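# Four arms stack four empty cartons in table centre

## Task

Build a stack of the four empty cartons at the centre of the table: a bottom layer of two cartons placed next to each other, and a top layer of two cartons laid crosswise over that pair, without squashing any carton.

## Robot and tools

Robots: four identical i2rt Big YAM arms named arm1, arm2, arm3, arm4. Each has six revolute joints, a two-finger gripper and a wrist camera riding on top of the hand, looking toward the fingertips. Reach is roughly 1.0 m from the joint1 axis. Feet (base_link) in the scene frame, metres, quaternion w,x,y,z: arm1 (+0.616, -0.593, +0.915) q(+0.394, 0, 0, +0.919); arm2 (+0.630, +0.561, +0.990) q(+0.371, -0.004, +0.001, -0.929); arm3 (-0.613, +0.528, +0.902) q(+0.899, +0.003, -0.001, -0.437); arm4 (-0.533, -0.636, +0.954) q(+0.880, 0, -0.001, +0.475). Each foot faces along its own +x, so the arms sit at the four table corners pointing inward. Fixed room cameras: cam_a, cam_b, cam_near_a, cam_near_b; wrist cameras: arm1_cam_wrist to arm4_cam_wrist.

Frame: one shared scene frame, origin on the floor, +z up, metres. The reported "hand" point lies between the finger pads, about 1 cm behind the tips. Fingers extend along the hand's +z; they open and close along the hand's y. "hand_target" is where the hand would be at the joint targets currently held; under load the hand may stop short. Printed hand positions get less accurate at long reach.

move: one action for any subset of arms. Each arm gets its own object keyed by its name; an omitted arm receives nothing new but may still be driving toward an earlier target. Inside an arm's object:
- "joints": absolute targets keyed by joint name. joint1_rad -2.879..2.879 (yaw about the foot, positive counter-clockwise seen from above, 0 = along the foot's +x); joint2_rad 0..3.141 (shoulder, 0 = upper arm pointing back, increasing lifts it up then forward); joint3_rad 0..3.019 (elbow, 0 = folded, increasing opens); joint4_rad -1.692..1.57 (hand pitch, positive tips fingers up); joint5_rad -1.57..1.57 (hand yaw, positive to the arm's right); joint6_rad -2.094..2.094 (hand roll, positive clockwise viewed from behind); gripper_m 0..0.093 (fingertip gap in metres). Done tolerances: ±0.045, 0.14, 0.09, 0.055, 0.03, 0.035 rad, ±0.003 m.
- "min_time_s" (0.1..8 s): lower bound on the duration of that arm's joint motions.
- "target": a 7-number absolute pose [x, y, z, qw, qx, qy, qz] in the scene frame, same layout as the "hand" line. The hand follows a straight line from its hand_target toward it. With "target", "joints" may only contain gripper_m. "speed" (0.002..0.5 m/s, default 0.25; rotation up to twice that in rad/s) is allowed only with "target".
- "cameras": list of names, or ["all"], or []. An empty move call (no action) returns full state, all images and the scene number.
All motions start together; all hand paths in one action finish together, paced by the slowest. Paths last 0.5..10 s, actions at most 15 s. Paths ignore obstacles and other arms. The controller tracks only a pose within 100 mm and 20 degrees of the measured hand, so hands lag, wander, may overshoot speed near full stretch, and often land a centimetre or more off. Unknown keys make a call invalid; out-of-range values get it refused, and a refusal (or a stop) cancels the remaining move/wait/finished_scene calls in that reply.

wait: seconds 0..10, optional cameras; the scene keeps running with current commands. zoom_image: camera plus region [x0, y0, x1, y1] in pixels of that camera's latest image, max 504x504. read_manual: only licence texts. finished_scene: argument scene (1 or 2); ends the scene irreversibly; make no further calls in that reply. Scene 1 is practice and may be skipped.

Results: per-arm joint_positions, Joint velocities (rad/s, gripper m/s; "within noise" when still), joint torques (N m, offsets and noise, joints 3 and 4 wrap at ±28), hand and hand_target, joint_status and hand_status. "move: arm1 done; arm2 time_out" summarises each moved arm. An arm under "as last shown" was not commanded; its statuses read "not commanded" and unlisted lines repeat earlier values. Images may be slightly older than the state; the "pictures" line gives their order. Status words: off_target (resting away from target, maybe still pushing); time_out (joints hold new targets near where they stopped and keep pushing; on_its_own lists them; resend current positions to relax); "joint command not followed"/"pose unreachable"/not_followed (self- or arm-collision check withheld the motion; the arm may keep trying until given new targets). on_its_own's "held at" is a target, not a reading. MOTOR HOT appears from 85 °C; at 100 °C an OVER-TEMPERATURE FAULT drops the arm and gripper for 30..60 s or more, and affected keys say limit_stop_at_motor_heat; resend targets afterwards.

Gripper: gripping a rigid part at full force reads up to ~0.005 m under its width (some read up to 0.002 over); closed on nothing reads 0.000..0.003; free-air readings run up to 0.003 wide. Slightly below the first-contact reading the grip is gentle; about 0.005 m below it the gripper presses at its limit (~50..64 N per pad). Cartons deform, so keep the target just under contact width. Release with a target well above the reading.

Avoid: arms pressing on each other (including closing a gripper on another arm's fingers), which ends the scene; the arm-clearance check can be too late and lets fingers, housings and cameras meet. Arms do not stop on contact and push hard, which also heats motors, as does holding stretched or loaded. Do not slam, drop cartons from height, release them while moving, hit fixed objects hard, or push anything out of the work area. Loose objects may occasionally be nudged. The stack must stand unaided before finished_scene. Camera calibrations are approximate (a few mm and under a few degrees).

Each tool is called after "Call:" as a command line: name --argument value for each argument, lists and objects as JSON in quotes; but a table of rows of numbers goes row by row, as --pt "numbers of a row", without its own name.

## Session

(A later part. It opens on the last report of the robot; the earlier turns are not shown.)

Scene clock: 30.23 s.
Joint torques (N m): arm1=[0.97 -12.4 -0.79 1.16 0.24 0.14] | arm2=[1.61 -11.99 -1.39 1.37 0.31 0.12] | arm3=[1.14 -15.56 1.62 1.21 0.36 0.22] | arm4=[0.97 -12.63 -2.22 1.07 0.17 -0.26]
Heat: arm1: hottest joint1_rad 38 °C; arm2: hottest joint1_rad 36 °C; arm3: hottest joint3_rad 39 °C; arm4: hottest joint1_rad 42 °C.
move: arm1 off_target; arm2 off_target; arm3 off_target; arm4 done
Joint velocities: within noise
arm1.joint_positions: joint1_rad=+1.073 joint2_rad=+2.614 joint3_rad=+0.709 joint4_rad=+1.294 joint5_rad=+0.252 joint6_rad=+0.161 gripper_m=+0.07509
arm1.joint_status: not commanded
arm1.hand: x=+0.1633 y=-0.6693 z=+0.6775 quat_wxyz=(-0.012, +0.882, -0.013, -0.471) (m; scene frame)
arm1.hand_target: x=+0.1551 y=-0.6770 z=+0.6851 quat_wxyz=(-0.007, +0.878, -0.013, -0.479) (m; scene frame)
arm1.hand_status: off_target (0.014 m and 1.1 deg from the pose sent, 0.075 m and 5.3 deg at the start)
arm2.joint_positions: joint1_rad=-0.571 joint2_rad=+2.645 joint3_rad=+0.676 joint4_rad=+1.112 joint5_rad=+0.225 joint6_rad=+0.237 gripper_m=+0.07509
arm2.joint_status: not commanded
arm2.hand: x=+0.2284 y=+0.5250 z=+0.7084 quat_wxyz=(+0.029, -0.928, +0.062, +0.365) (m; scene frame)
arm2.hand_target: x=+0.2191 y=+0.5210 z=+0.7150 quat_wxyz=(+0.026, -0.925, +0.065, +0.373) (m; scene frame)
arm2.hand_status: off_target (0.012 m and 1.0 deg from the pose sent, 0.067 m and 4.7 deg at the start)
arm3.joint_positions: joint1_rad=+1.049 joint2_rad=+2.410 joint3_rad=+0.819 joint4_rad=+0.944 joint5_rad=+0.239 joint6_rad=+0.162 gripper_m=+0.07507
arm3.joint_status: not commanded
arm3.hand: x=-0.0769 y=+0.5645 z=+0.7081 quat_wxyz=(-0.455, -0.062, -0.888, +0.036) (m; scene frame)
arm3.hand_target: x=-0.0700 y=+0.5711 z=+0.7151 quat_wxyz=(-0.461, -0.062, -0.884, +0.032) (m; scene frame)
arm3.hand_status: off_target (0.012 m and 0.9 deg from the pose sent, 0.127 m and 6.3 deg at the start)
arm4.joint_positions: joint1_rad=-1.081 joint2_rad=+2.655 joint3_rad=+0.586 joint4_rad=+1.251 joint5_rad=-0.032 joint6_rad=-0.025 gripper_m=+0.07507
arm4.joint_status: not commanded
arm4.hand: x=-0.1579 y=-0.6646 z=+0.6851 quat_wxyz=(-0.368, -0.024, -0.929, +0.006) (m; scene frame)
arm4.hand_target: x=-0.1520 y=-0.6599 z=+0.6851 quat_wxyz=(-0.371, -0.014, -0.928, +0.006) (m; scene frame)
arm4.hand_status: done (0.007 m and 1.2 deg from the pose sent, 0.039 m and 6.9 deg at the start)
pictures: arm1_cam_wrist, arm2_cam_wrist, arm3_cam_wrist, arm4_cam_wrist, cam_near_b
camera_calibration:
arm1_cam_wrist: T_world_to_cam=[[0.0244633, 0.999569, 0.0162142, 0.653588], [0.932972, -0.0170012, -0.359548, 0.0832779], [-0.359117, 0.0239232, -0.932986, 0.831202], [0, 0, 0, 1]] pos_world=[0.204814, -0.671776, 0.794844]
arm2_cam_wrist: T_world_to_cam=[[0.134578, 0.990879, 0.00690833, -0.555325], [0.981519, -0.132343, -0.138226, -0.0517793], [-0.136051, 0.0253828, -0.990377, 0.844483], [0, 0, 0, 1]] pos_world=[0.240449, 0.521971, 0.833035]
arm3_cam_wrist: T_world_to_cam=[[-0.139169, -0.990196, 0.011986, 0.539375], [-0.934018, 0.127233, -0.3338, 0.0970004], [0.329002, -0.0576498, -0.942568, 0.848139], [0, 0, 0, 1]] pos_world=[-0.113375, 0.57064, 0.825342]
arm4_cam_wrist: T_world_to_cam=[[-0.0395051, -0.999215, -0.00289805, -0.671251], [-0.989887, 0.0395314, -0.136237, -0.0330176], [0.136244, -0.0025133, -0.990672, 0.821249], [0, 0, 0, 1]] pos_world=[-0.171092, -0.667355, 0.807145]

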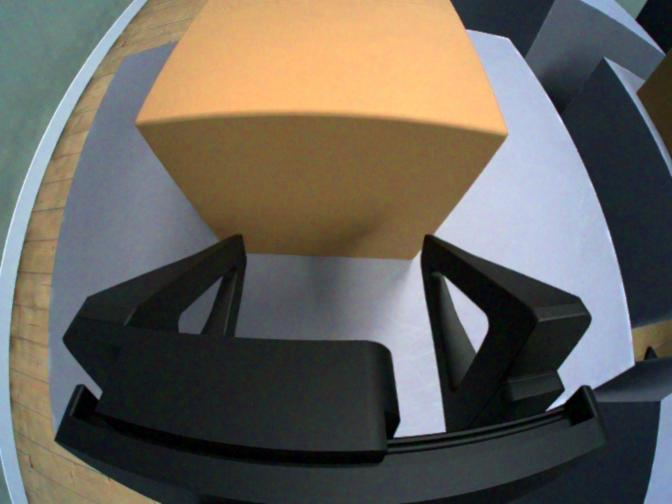

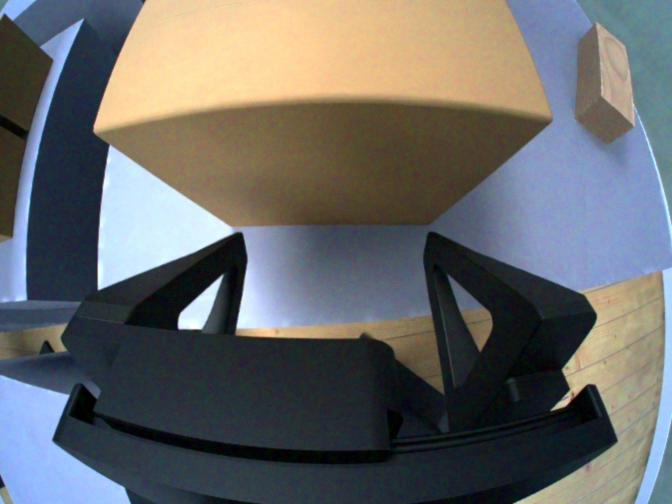

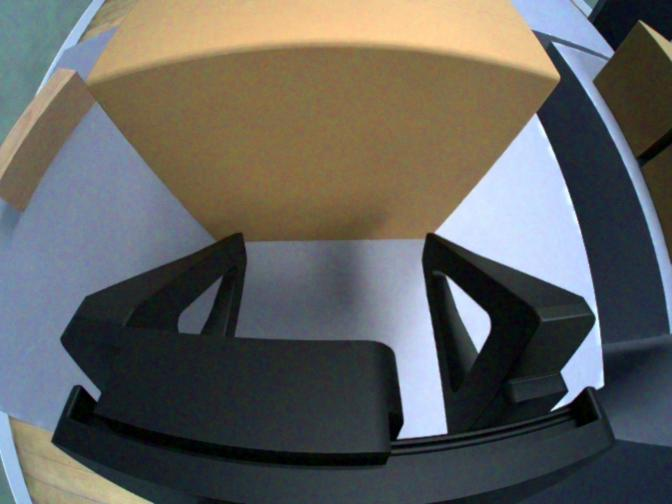

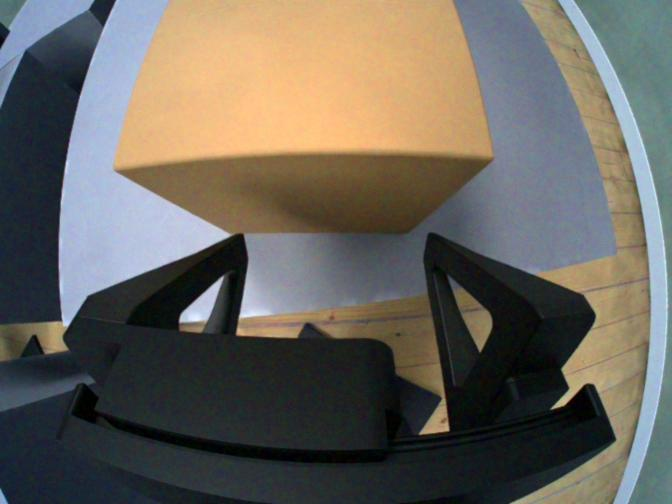

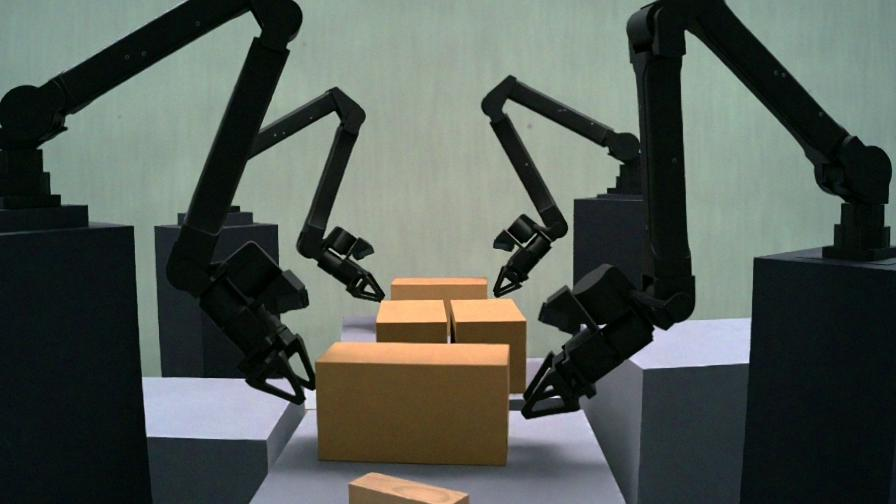

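Call:
move --arm1 '{"target":[0.118,-0.677,0.695,0.007,-0.878,0.013,0.479],"speed":0.06}' --arm2 '{"target":[0.195,0.525,0.722,0.026,-0.926,0.065,0.373],"speed":0.06}' --arm3 '{"target":[-0.032,0.566,0.722,0.462,0.062,0.886,-0.032],"speed":0.06}' --arm4 '{"target":[-0.12,-0.66,0.69,0.371,0.014,0.928,-0.006],"speed":0.06}' --cameras '["arm1_cam_wrist","arm4_cam_wrist","cam_near_b"]'

Scene clock: 32.50 s.
Joint torques (N m): arm1=[-1.49 -13.63 0.7 1.29 -0.05 0.01] | arm2=[-0.03 -12.69 -0.34 1.35 0 -0.11] | arm3=[-0.56 -16.62 3.6 1.31 0.12 0.08] | arm4=[1.38 -13.74 -0.53 1.28 0.19 -0.19]
Heat: arm1: hottest joint1_rad 38 °C; arm2: hottest joint1_rad 36 °C; arm3: hottest joint3_rad 39 °C; arm4: hottest joint1_rad 42 °C.
move: arm1 off_target; arm2 off_target; arm3 off_target; arm4 off_target
Joint velocities: within noise
arm1.joint_positions: joint1_rad=+1.073 joint2_rad=+2.564 joint3_rad=+0.756 joint4_rad=+1.175 joint5_rad=+0.238 joint6_rad=+0.162 gripper_m=+0.07509
arm1.joint_status: not commanded
arm1.hand: x=+0.1391 y=-0.6783 z=+0.6803 quat_wxyz=(-0.009, +0.887, -0.009, -0.461) (m; scene frame)
arm1.hand_target: x=+0.1185 y=-0.6768 z=+0.6954 quat_wxyz=(-0.007, +0.878, -0.013, -0.479) (m; scene frame)
arm1.hand_status: off_target (0.026 m and 2.4 deg from the pose sent, 0.049 m and 1.1 deg at the start)
arm2.joint_positions: joint1_rad=-0.577 joint2_rad=+2.604 joint3_rad=+0.705 joint4_rad=+1.033 joint5_rad=+0.216 joint6_rad=+0.237 gripper_m=+0.07509
arm2.joint_status: not commanded
arm2.hand: x=+0.2109 y=+0.5226 z=+0.7120 quat_wxyz=(+0.027, -0.930, +0.063, +0.360) (m; scene frame)
arm2.hand_target: x=+0.1953 y=+0.5251 z=+0.7221 quat_wxyz=(+0.026, -0.925, +0.065, +0.373) (m; scene frame)
arm2.hand_status: off_target (0.019 m and 1.6 deg from the pose sent, 0.036 m and 1.0 deg at the start)
arm3.joint_positions: joint1_rad=+1.048 joint2_rad=+2.399 joint3_rad=+0.887 joint4_rad=+0.841 joint5_rad=+0.225 joint6_rad=+0.160 gripper_m=+0.07507
arm3.joint_status: not commanded
arm3.hand: x=-0.0526 y=+0.5698 z=+0.7072 quat_wxyz=(-0.444, -0.057, -0.894, +0.033) (m; scene frame)
arm3.hand_target: x=-0.0327 y=+0.5659 z=+0.7225 quat_wxyz=(-0.461, -0.062, -0.885, +0.032) (m; scene frame)
arm3.hand_status: off_target (0.026 m and 2.3 deg from the pose sent, 0.047 m and 1.0 deg at the start)
arm4.joint_positions: joint1_rad=-1.074 joint2_rad=+2.601 joint3_rad=+0.625 joint4_rad=+1.129 joint5_rad=-0.025 joint6_rad=-0.025 gripper_m=+0.07507
arm4.joint_status: not commanded
arm4.hand: x=-0.1381 y=-0.6650 z=+0.6842 quat_wxyz=(-0.355, -0.023, -0.935, +0.007) (m; scene frame)
arm4.hand_target: x=-0.1204 y=-0.6599 z=+0.6904 quat_wxyz=(-0.371, -0.014, -0.928, +0.006) (m; scene frame)
arm4.hand_status: off_target (0.020 m and 2.3 deg from the pose sent, 0.038 m and 1.3 deg at the start)
pictures: arm1_cam_wrist, arm4_cam_wrist, cam_near_b
camera_calibration:
arm1_cam_wrist: T_world_to_cam=[[0.012805, 0.999816, 0.0142603, 0.666174], [0.94143, -0.00724875, -0.337131, 0.0968611], [-0.336965, 0.0177421, -0.94135, 0.823734], [0, 0, 0, 1]] pos_world=[0.177851, -0.679965, 0.798576]
arm4_cam_wrist: T_world_to_cam=[[-0.0377848, -0.999286, 0.000452189, -0.673033], [-0.993522, 0.0375183, -0.107273, -0.0352402], [0.107179, -0.00450253, -0.99423, 0.814743], [0, 0, 0, 1]] pos_world=[-0.147766, -0.667562, 0.806566]

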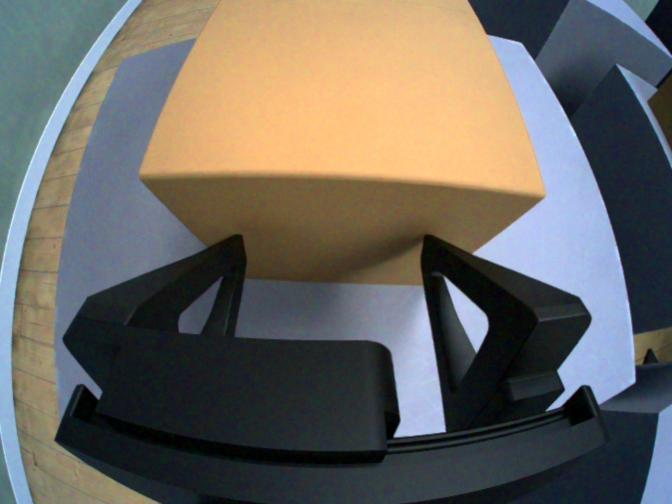

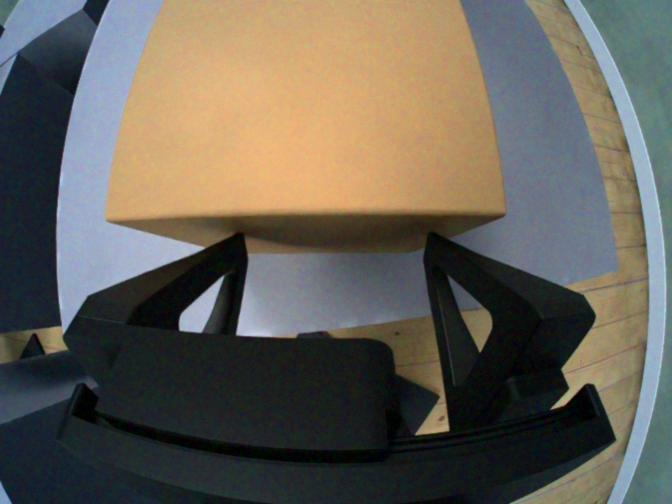

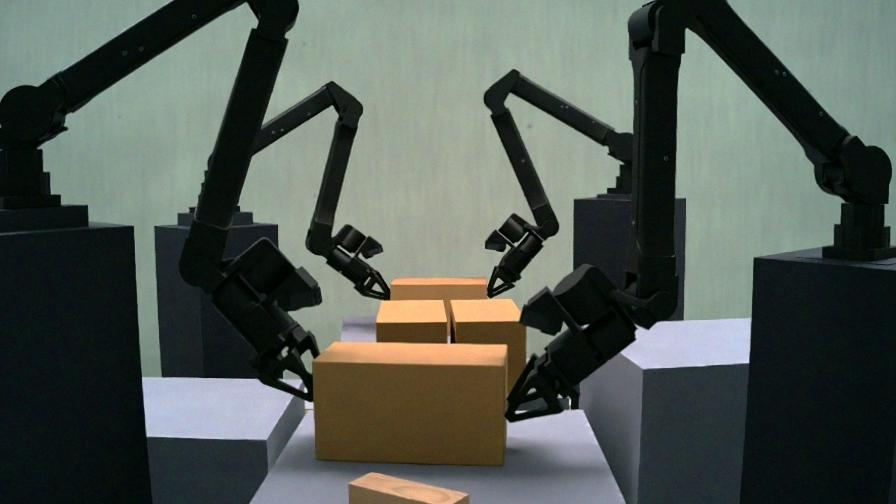

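Call:
move --arm1 '{"target":[0.103,-0.677,0.695,0.007,-0.878,0.013,0.479],"speed":0.06}' --arm2 '{"target":[0.177,0.5275,0.722,0.026,-0.926,0.065,0.373],"speed":0.06}' --arm3 '{"target":[-0.017,0.564,0.722,0.462,0.062,0.886,-0.032],"speed":0.06}' --arm4 '{"target":[-0.103,-0.66,0.69,0.371,0.014,0.928,-0.006],"speed":0.06}'

Call:
move --arm1 '{"target":[0.103,-0.677,0.895,0.007,-0.878,0.013,0.479],"speed":0.12}' --arm2 '{"target":[0.177,0.5275,0.922,0.026,-0.926,0.065,0.373],"speed":0.12}' --arm3 '{"target":[-0.017,0.564,0.922,0.462,0.062,0.886,-0.032],"speed":0.12}' --arm4 '{"target":[-0.103,-0.66,0.89,0.371,0.014,0.928,-0.006],"speed":0.12}' --cameras '["all"]'

Scene clock: 35.13 s.
Joint torques (N m): arm1=[-1.96 -14.04 2.17 1.43 -0.11 -0.02] | arm2=[-0.5 -13.45 1.37 1.66 0.11 -0.17] | arm3=[-1.2 -16.56 5.2 1.48 0.09 0.06] | arm4=[1.38 -14.74 1.01 1.51 0.18 -0.16]
Heat: arm1: hottest joint1_rad 38 °C; arm2: hottest joint1_rad 36 °C; arm3: hottest joint3_rad 39 °C; arm4: hottest joint1_rad 42 °C.
move: arm1 off_target; arm2 off_target; arm3 off_target; arm4 off_target
Joint velocities: within noise
arm1.joint_positions: joint1_rad=+1.069 joint2_rad=+2.560 joint3_rad=+0.767 joint4_rad=+1.132 joint5_rad=+0.232 joint6_rad=+0.158 gripper_m=+0.07509
arm1.joint_status: not commanded
arm1.hand: x=+0.1379 y=-0.6777 z=+0.6749 quat_wxyz=(-0.011, +0.894, -0.006, -0.449) (m; scene frame)
arm1.hand_target: x=+0.1044 y=-0.6765 z=+0.6963 quat_wxyz=(-0.008, +0.878, -0.013, -0.479) (m; scene frame)
arm1.hand_status: off_target (0.040 m and 4.0 deg from the pose sent, 0.039 m and 2.4 deg at the start)
arm2.joint_positions: joint1_rad=-0.589 joint2_rad=+2.598 joint3_rad=+0.723 joint4_rad=+0.977 joint5_rad=+0.204 joint6_rad=+0.227 gripper_m=+0.07509
arm2.joint_status: not commanded
arm2.hand: x=+0.2088 y=+0.5254 z=+0.7060 quat_wxyz=(+0.029, -0.936, +0.061, +0.344) (m; scene frame)
arm2.hand_target: x=+0.1778 y=+0.5277 z=+0.7229 quat_wxyz=(+0.026, -0.925, +0.065, +0.373) (m; scene frame)
arm2.hand_status: off_target (0.036 m and 3.6 deg from the pose sent, 0.036 m and 1.6 deg at the start)
arm3.joint_positions: joint1_rad=+1.046 joint2_rad=+2.399 joint3_rad=+0.902 joint4_rad=+0.802 joint5_rad=+0.219 joint6_rad=+0.156 gripper_m=+0.07507
arm3.joint_status: not commanded
arm3.hand: x=-0.0507 y=+0.5698 z=+0.7028 quat_wxyz=(-0.433, -0.054, -0.899, +0.034) (m; scene frame)
arm3.hand_target: x=-0.0187 y=+0.5635 z=+0.7236 quat_wxyz=(-0.461, -0.062, -0.884, +0.032) (m; scene frame)
arm3.hand_status: off_target (0.039 m and 3.8 deg from the pose sent, 0.039 m and 2.3 deg at the start)
arm4.joint_positions: joint1_rad=-1.071 joint2_rad=+2.588 joint3_rad=+0.642 joint4_rad=+1.067 joint5_rad=-0.023 joint6_rad=-0.025 gripper_m=+0.07507
arm4.joint_status: not commanded
arm4.hand: x=-0.1352 y=-0.6645 z=+0.6794 quat_wxyz=(-0.340, -0.022, -0.940, +0.006) (m; scene frame)
arm4.hand_target: x=-0.1039 y=-0.6597 z=+0.6911 quat_wxyz=(-0.371, -0.014, -0.928, +0.006) (m; scene frame)
arm4.hand_status: off_target (0.034 m and 3.9 deg from the pose sent, 0.036 m and 2.3 deg at the start)
pictures: none

Scene clock: 37.53 s.
Joint torques (N m): arm1=[-1.49 -12.81 5.35 2.18 -0.04 -0.05] | arm2=[-0.5 -11.58 6.06 2.07 0.09 -0.11] | arm3=[-1.08 -16.32 8.42 2.09 0.25 0.07] | arm4=[1.32 -12.04 6.64 2.17 0.09 -0.12]
Heat: arm1: hottest joint1_rad 38 °C; arm2: hottest joint1_rad 36 °C; arm3: hottest joint3_rad 39 °C; arm4: hottest joint1_rad 42 °C.
move: arm1 off_target; arm2 off_target; arm3 off_target; arm4 off_target
Joint velocities: within noise
arm1.joint_positions: joint1_rad=+1.065 joint2_rad=+1.888 joint3_rad=+0.565 joint4_rad=+0.631 joint5_rad=+0.231 joint6_rad=+0.163 gripper_m=+0.07509
arm1.joint_status: not commanded
arm1.hand: x=+0.1355 y=-0.6760 z=+0.8586 quat_wxyz=(-0.014, +0.900, -0.008, -0.435) (m; scene frame)
arm1.hand_target: x=+0.1050 y=-0.6764 z=+0.8956 quat_wxyz=(-0.008, +0.878, -0.013, -0.479) (m; scene frame)
arm1.hand_status: off_target (0.049 m and 5.7 deg from the pose sent, 0.223 m and 4.0 deg at the start)
arm2.joint_positions: joint1_rad=-0.591 joint2_rad=+1.871 joint3_rad=+0.499 joint4_rad=+0.460 joint5_rad=+0.203 joint6_rad=+0.226 gripper_m=+0.07509
arm2.joint_status: not commanded
arm2.hand: x=+0.2053 y=+0.5254 z=+0.8981 quat_wxyz=(+0.030, -0.939, +0.060, +0.338) (m; scene frame)
arm2.hand_target: x=+0.1780 y=+0.5278 z=+0.9226 quat_wxyz=(+0.026, -0.925, +0.065, +0.373) (m; scene frame)
arm2.hand_status: off_target (0.037 m and 4.3 deg from the pose sent, 0.218 m and 3.6 deg at the start)
arm3.joint_positions: joint1_rad=+1.046 joint2_rad=+1.864 joint3_rad=+0.799 joint4_rad=+0.333 joint5_rad=+0.217 joint6_rad=+0.156 gripper_m=+0.07507
arm3.joint_status: not commanded
arm3.hand: x=-0.0503 y=+0.5693 z=+0.8800 quat_wxyz=(-0.417, -0.052, -0.907, +0.036) (m; scene frame)
arm3.hand_target: x=-0.0196 y=+0.5635 z=+0.9231 quat_wxyz=(-0.461, -0.062, -0.884, +0.032) (m; scene frame)
arm3.hand_status: off_target (0.054 m and 5.9 deg from the pose sent, 0.222 m and 3.8 deg at the start)
arm4.joint_positions: joint1_rad=-1.071 joint2_rad=+1.807 joint3_rad=+0.408 joint4_rad=+0.489 joint5_rad=-0.020 joint6_rad=-0.029 gripper_m=+0.07507
arm4.joint_status: not commanded
arm4.hand: x=-0.1393 y=-0.6648 z=+0.8648 quat_wxyz=(-0.325, -0.021, -0.945, +0.007) (m; scene frame)
arm4.hand_target: x=-0.1048 y=-0.6596 z=+0.8909 quat_wxyz=(-0.371, -0.014, -0.929, +0.005) (m; scene frame)
arm4.hand_status: off_target (0.044 m and 5.7 deg from the pose sent, 0.213 m and 3.9 deg at the start)
pictures: arm1_cam_wrist, arm2_cam_wrist, arm3_cam_wrist, arm4_cam_wrist, cam_a, cam_b, cam_near_a, cam_near_b
camera_calibration:
arm1_cam_wrist: T_world_to_cam=[[0.0157626, 0.999563, 0.0250184, 0.651633], [0.959309, -0.00806348, -0.282242, 0.110366], [-0.281916, 0.0284492, -0.959017, 1.00521], [0, 0, 0, 1]] pos_world=[0.167237, -0.679056, 0.978856]
arm2_cam_wrist: T_world_to_cam=[[0.131423, 0.991222, 0.0143904, -0.560118], [0.988234, -0.129853, -0.0808237, -0.0570545], [-0.0782456, 0.0248431, -0.996625, 1.02325], [0, 0, 0, 1]] pos_world=[0.21006, 0.522372, 1.02324]
arm3_cam_wrist: T_world_to_cam=[[-0.121131, -0.99229, 0.0262344, 0.535266], [-0.961213, 0.110659, -0.252634, 0.115316], [0.247783, -0.0558188, -0.967206, 1.01823], [0, 0, 0, 1]] pos_world=[-0.0766193, 0.575215, 0.999928]
arm4_cam_wrist: T_world_to_cam=[[-0.0343129, -0.999404, 0.00376715, -0.675335], [-0.998432, 0.0341122, -0.0443866, -0.074411], [0.0442317, -0.00528428, -0.999007, 0.98925], [0, 0, 0, 1]] pos_world=[-0.141223, -0.667167, 0.987509]

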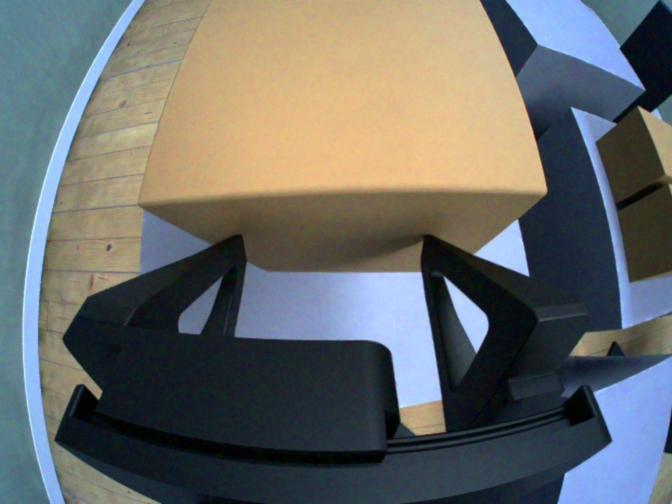

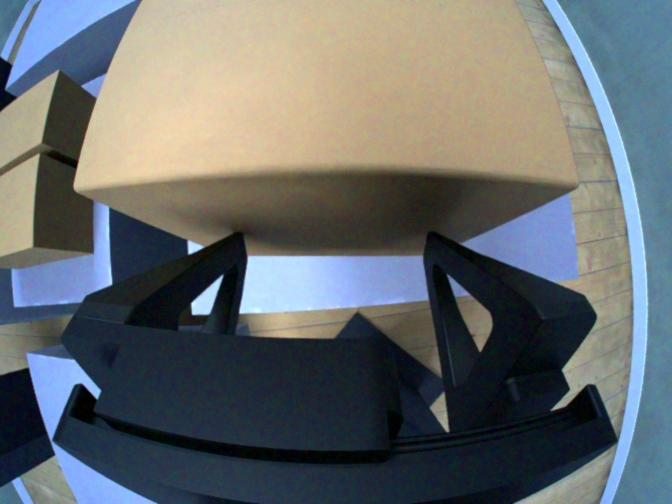

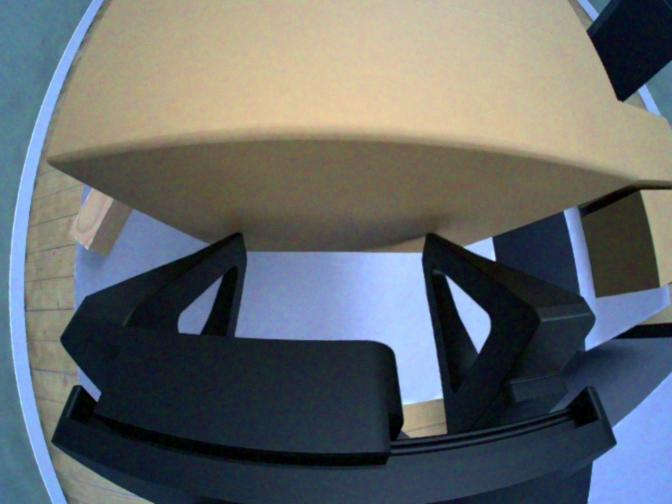

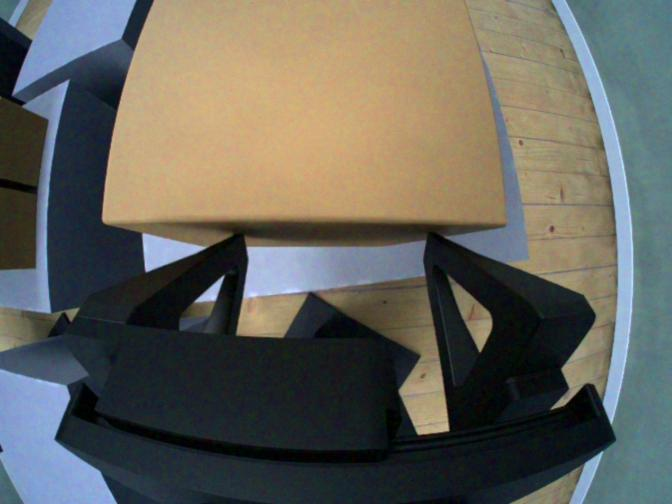

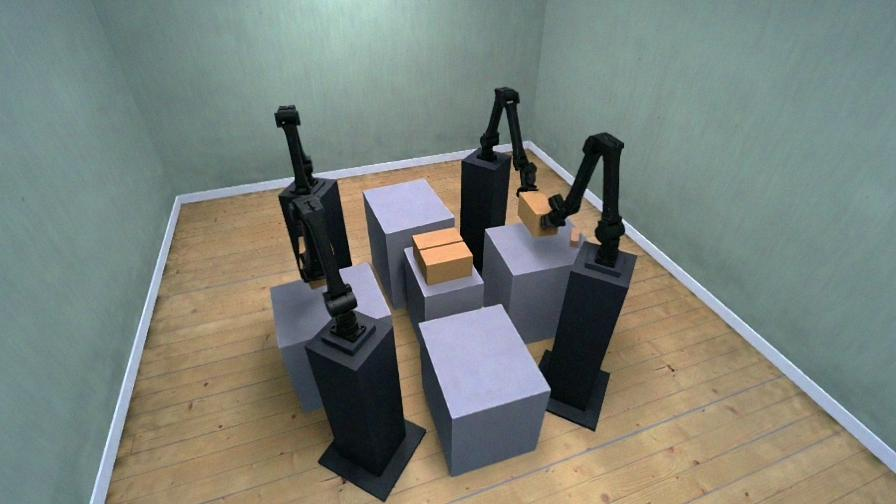

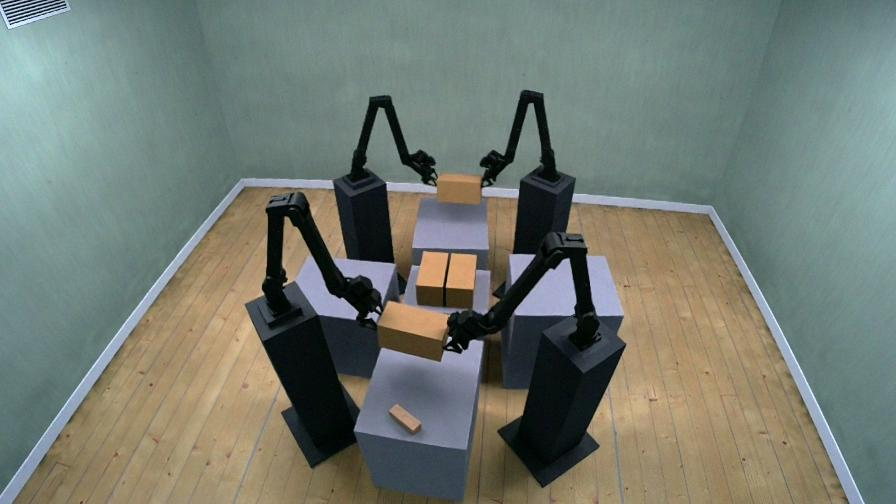

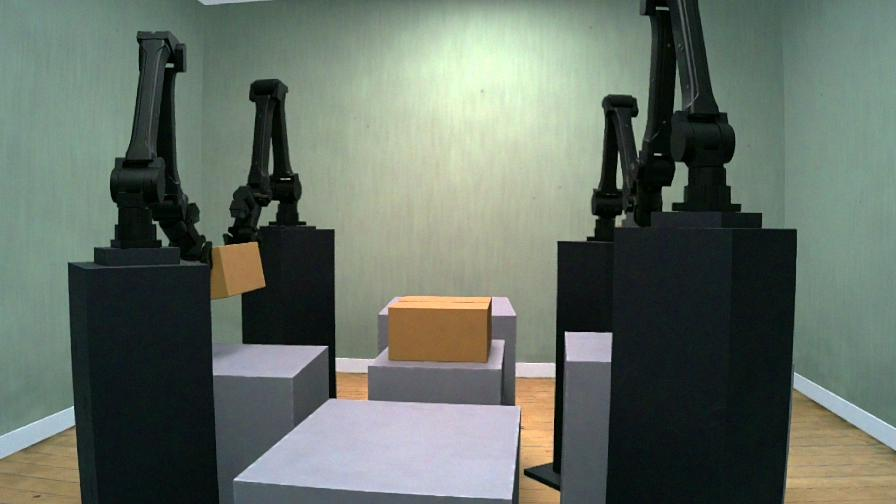

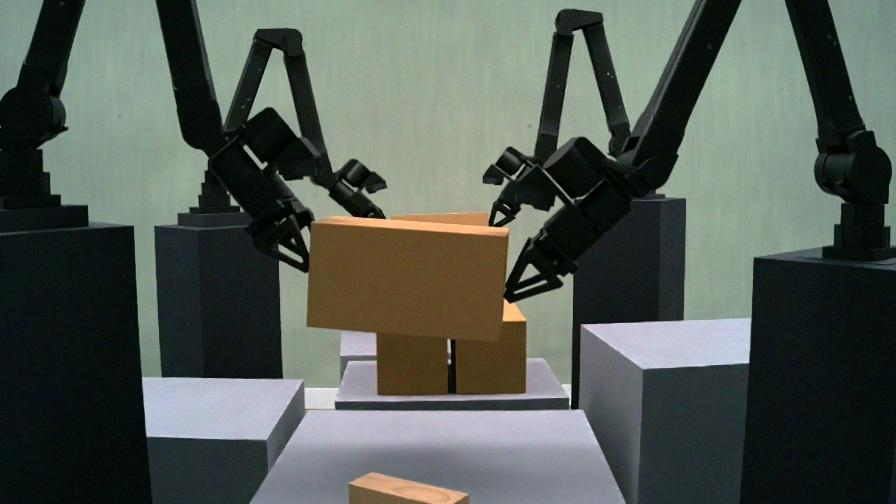

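Call:
move --arm2 '{"target":[0.108,0.1,0.935,0,-0.926,0,0.373],"speed":0.16}' --arm3 '{"target":[-0.09,0.1,0.955,0.462,0,0.886,0],"speed":0.16}' --cameras '["all"]'

Scene clock: 44.83 s.
Joint torques (N m): arm1=[-1.55 -12.86 5.35 2.18 -0.04 -0.05] | arm2=[-1.61 -15.97 13.5 1.73 1 -0.06] | arm3=[1.61 -16.56 11.88 1.24 -0.91 0.22] | arm4=[1.2 -12.28 6.58 2.3 0.09 -0.14]
Heat: arm1: hottest joint1_rad 38 °C; arm2: hottest joint1_rad 36 °C; arm3: hottest joint3_rad 40 °C; arm4: hottest joint1_rad 42 °C.
move: arm2 off_target; arm3 off_target
Joint velocities: within noise
arm1, arm4: as last shown
arm1.hand: x=+0.1355 y=-0.6760 z=+0.8587 quat_wxyz=(-0.014, +0.900, -0.008, -0.435) (m; scene frame)
arm1.hand_target: x=+0.1050 y=-0.6764 z=+0.8957 quat_wxyz=(-0.008, +0.878, -0.013, -0.479) (m; scene frame)
arm2.joint_positions: joint1_rad=+0.118 joint2_rad=+2.182 joint3_rad=+1.344 joint4_rad=-0.240 joint5_rad=+0.532 joint6_rad=+0.701 gripper_m=+0.07509
arm2.joint_status: not commanded
arm2.hand: x=+0.1414 y=+0.1132 z=+0.9151 quat_wxyz=(+0.012, -0.936, -0.018, +0.350) (m; scene frame)
arm2.hand_target: x=+0.1098 y=+0.1023 z=+0.9365 quat_wxyz=(+0.000, -0.927, +0.000, +0.374) (m; scene frame)
arm2.hand_status: off_target (0.041 m and 3.8 deg from the pose sent, 0.438 m and 8.8 deg at the start)
arm3.joint_positions: joint1_rad=+0.047 joint2_rad=+1.954 joint3_rad=+1.177 joint4_rad=-0.111 joint5_rad=-0.644 joint6_rad=-0.581 gripper_m=+0.07507
arm3.joint_status: not commanded
arm3.hand: x=-0.1203 y=+0.1166 z=+0.9248 quat_wxyz=(-0.437, -0.019, -0.899, -0.017) (m; scene frame)
arm3.hand_target: x=-0.0924 y=+0.1025 z=+0.9564 quat_wxyz=(-0.463, +0.000, -0.887, +0.000) (m; scene frame)
arm3.hand_status: off_target (0.046 m and 4.4 deg from the pose sent, 0.477 m and 9.3 deg at the start)
pictures: arm1_cam_wrist, arm2_cam_wrist, arm3_cam_wrist, arm4_cam_wrist, cam_a, cam_b, cam_near_a, cam_near_b
camera_calibration:
arm1_cam_wrist: T_world_to_cam=[[0.0157626, 0.999563, 0.0250184, 0.651631], [0.959309, -0.00806348, -0.282242, 0.110395], [-0.281916, 0.0284492, -0.959017, 1.0053], [0, 0, 0, 1]] pos_world=[0.167237, -0.679056, 0.978956]
arm2_cam_wrist: T_world_to_cam=[[-0.0274837, 0.999047, 0.0339036, -0.139654], [0.994105, 0.0308747, -0.103931, -0.0439186], [-0.104879, 0.0308473, -0.994006, 1.04613], [0, 0, 0, 1]] pos_world=[0.149538, 0.108607, 1.04003]
arm3_cam_wrist: T_world_to_cam=[[-0.0165299, -0.998943, -0.0428964, 0.153715], [-0.955718, 0.0283928, -0.292912, 0.156922], [0.29382, 0.036155, -0.955177, 1.03743], [0, 0, 0, 1]] pos_world=[-0.152304, 0.111589, 1.04349]
arm4_cam_wrist: T_world_to_cam=[[-0.0343129, -0.999404, 0.00376715, -0.675335], [-0.998432, 0.0341122, -0.0443866, -0.074411], [0.0442317, -0.00528428, -0.999007, 0.98925], [0, 0, 0, 1]] pos_world=[-0.141223, -0.667167, 0.987509]

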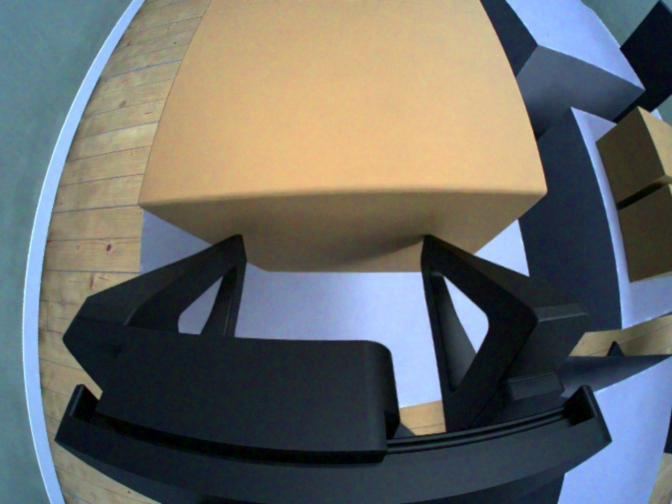

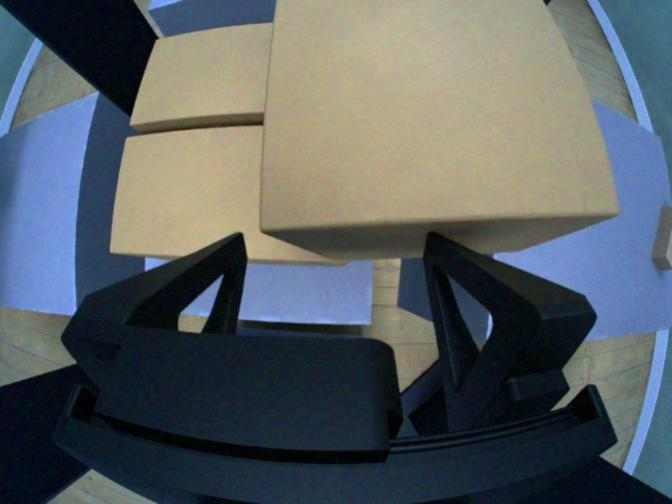

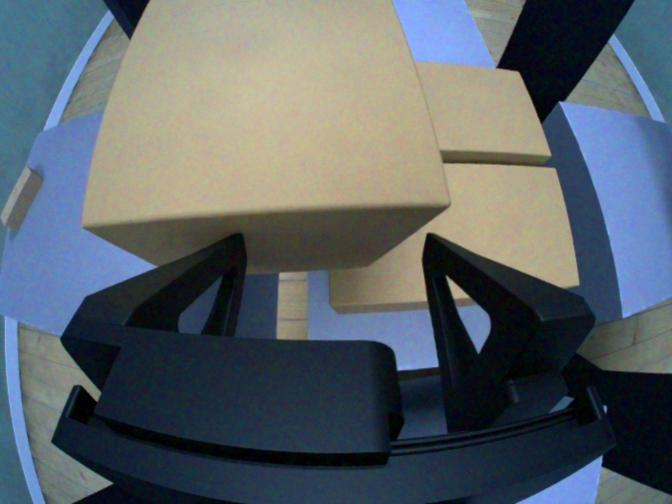

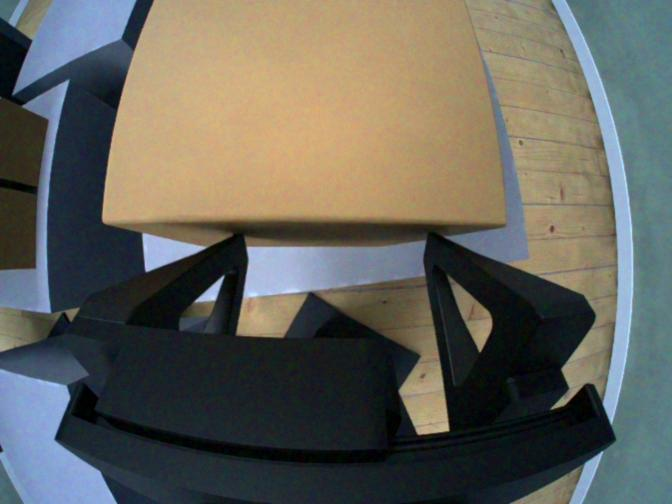

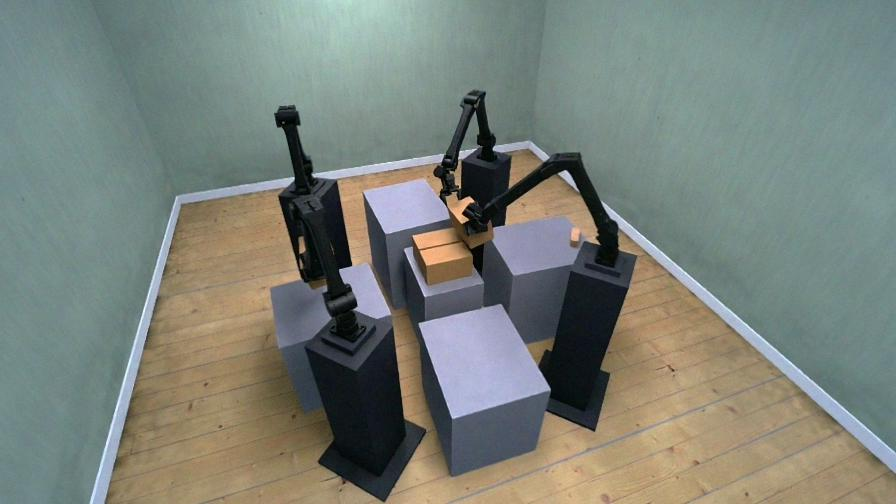

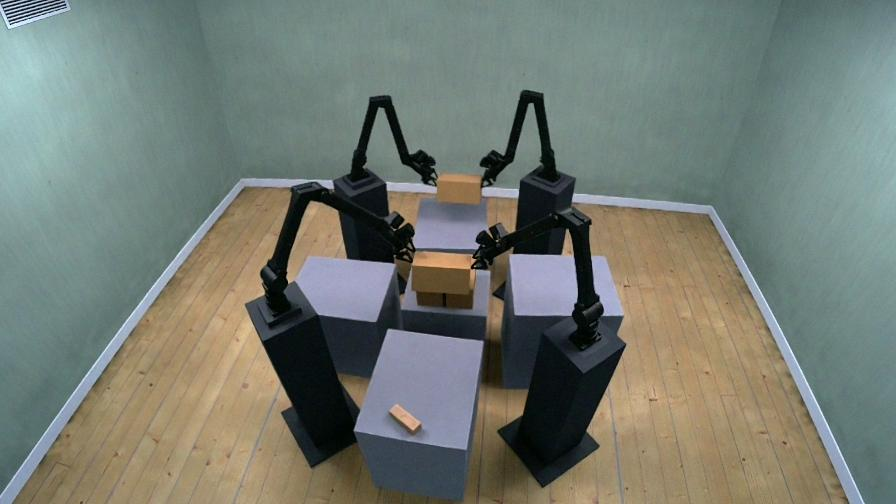

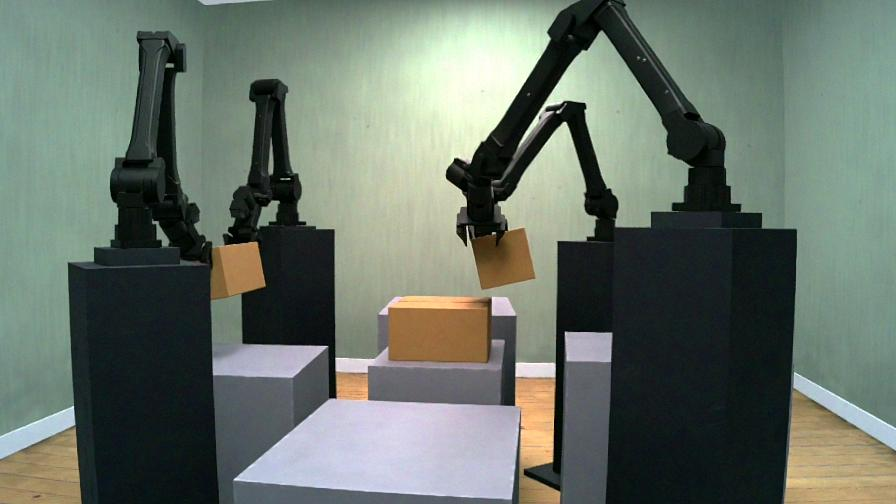

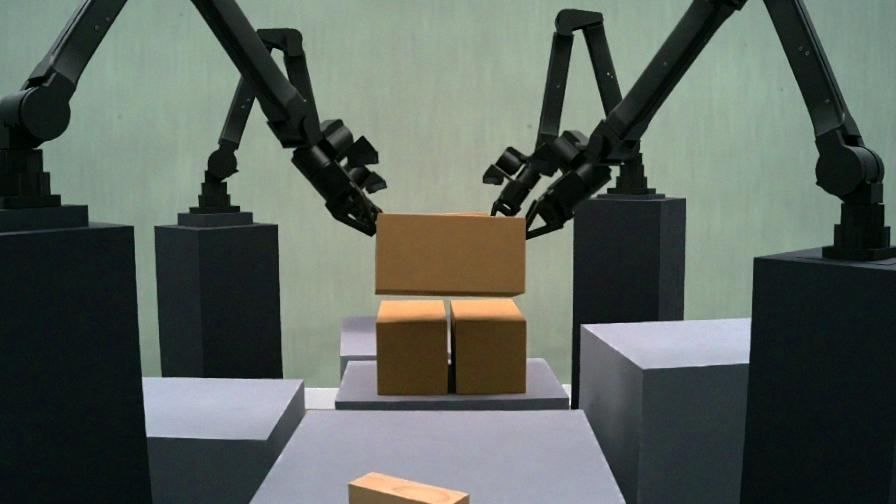

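Call:
move --arm2 '{"target":[0.109,0.012,0.935,0,-0.926,0,0.373],"speed":0.1}' --arm3 '{"target":[-0.091,0.012,0.955,0.462,0,0.886,0],"speed":0.1}'

Call:
move --arm2 '{"target":[0.109,0.012,0.87,0,-0.926,0,0.373],"speed":0.06}' --arm3 '{"target":[-0.091,0.012,0.89,0.462,0,0.886,0],"speed":0.06}' --cameras '["cam_near_a","cam_near_b","arm2_cam_wrist"]'

Scene clock: 49.00 s.
Joint torques (N m): arm1=[-1.55 -12.86 5.35 2.19 -0.04 -0.05] | arm2=[-1.2 -17.08 14.12 1.44 1.1 -0.1] | arm3=[1.61 -18.96 12.51 1.05 -1.04 0.17] | arm4=[1.44 -12.28 6.61 2.25 0.07 -0.13]
Heat: arm1: hottest joint1_rad 38 °C; arm2: hottest joint3_rad 37 °C; arm3: hottest joint3_rad 40 °C; arm4: hottest joint1_rad 42 °C.
move: arm2 off_target; arm3 off_target
Joint velocities: within noise
arm1, arm4: as last shown
arm2.joint_positions: joint1_rad=+0.208 joint2_rad=+2.320 joint3_rad=+1.631 joint4_rad=-0.433 joint5_rad=+0.574 joint6_rad=+0.789 gripper_m=+0.07509
arm2.joint_status: not commanded
arm2.hand: x=+0.1423 y=+0.0223 z=+0.9154 quat_wxyz=(+0.011, -0.936, -0.020, +0.352) (m; scene frame)
arm2.hand_target: x=+0.1106 y=+0.0146 z=+0.9363 quat_wxyz=(+0.000, -0.927, +0.000, +0.374) (m; scene frame)
arm2.hand_status: off_target (0.040 m and 3.7 deg from the pose sent, 0.108 m and 3.8 deg at the start)
arm3.joint_positions: joint1_rad=-0.046 joint2_rad=+2.096 joint3_rad=+1.434 joint4_rad=-0.282 joint5_rad=-0.704 joint6_rad=-0.671 gripper_m=+0.07507
arm3.joint_status: not commanded
arm3.hand: x=-0.1192 y=+0.0289 z=+0.9235 quat_wxyz=(-0.439, -0.020, -0.898, -0.018) (m; scene frame)
arm3.hand_target: x=-0.0933 y=+0.0147 z=+0.9562 quat_wxyz=(-0.463, +0.000, -0.887, +0.000) (m; scene frame)
arm3.hand_status: off_target (0.046 m and 4.3 deg from the pose sent, 0.113 m and 4.4 deg at the start)
pictures: none

Scene clock: 50.60 s.
Joint torques (N m): arm1=[-1.49 -12.86 5.35 2.18 -0.04 -0.05] | arm2=[-1.55 -17.73 13.26 2.86 0.8 -0.1] | arm3=[1.67 -18.78 10.77 2.18 -0.67 0.2] | arm4=[1.32 -12.4 6.63 2.25 0.07 -0.12]
Heat: arm1: hottest joint1_rad 38 °C; arm2: hottest joint3_rad 37 °C; arm3: hottest joint3_rad 40 °C; arm4: hottest joint1_rad 42 °C.
move: arm2 off_target; arm3 off_target
Joint velocities: within noise
arm1, arm4: as last shown
arm2.joint_positions: joint1_rad=+0.208 joint2_rad=+2.427 joint3_rad=+1.646 joint4_rad=-0.369 joint5_rad=+0.581 joint6_rad=+0.790 gripper_m=+0.07509
arm2.joint_status: not commanded
arm2.hand: x=+0.1446 y=+0.0283 z=+0.8528 quat_wxyz=(+0.024, -0.937, -0.023, +0.347) (m; scene frame)
arm2.hand_target: x=+0.1109 y=+0.0151 z=+0.8721 quat_wxyz=(+0.000, -0.927, +0.000, +0.374) (m; scene frame)
arm2.hand_status: off_target (0.043 m and 5.0 deg from the pose sent, 0.057 m and 3.7 deg at the start)
arm3.joint_positions: joint1_rad=-0.046 joint2_rad=+2.193 joint3_rad=+1.434 joint4_rad=-0.184 joint5_rad=-0.713 joint6_rad=-0.672 gripper_m=+0.07507
arm3.joint_status: not commanded
arm3.hand: x=-0.1166 y=+0.0276 z=+0.8705 quat_wxyz=(-0.441, -0.018, -0.897, -0.021) (m; scene frame)
arm3.hand_target: x=-0.0926 y=+0.0140 z=+0.8911 quat_wxyz=(-0.462, +0.000, -0.887, +0.000) (m; scene frame)
arm3.hand_status: off_target (0.036 m and 4.1 deg from the pose sent, 0.047 m and 4.3 deg at the start)
pictures: arm2_cam_wrist, cam_near_a, cam_near_b
camera_calibration:
arm2_cam_wrist: T_world_to_cam=[[-0.0281353, 0.997793, 0.0601417, -0.0748874], [0.994731, 0.0338813, -0.0967617, -0.0572345], [-0.0985859, 0.0571024, -0.993489, 0.985066], [0, 0, 0, 1]] pos_world=[0.15194, 0.0204117, 0.977618]

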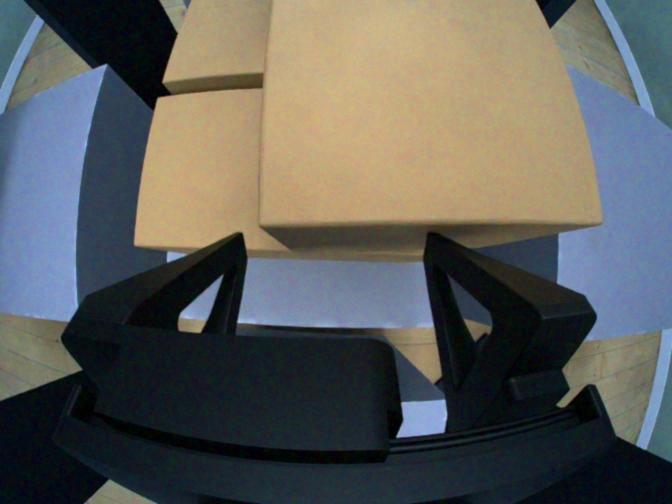

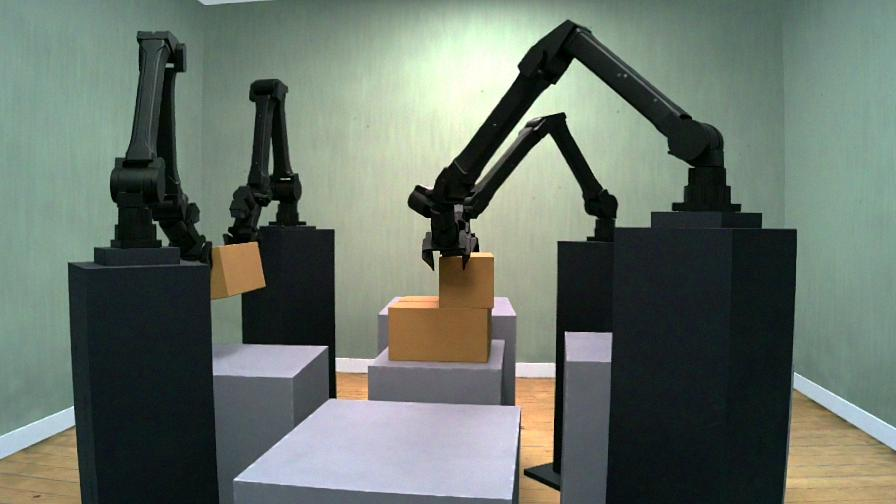

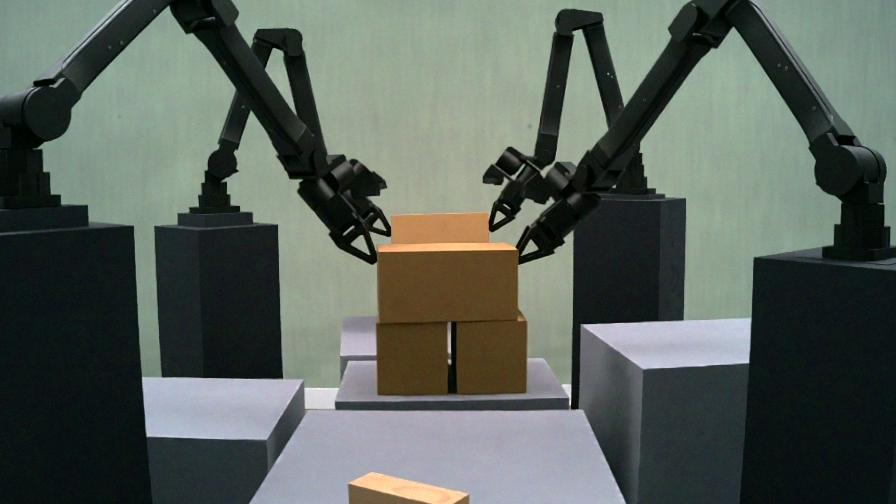

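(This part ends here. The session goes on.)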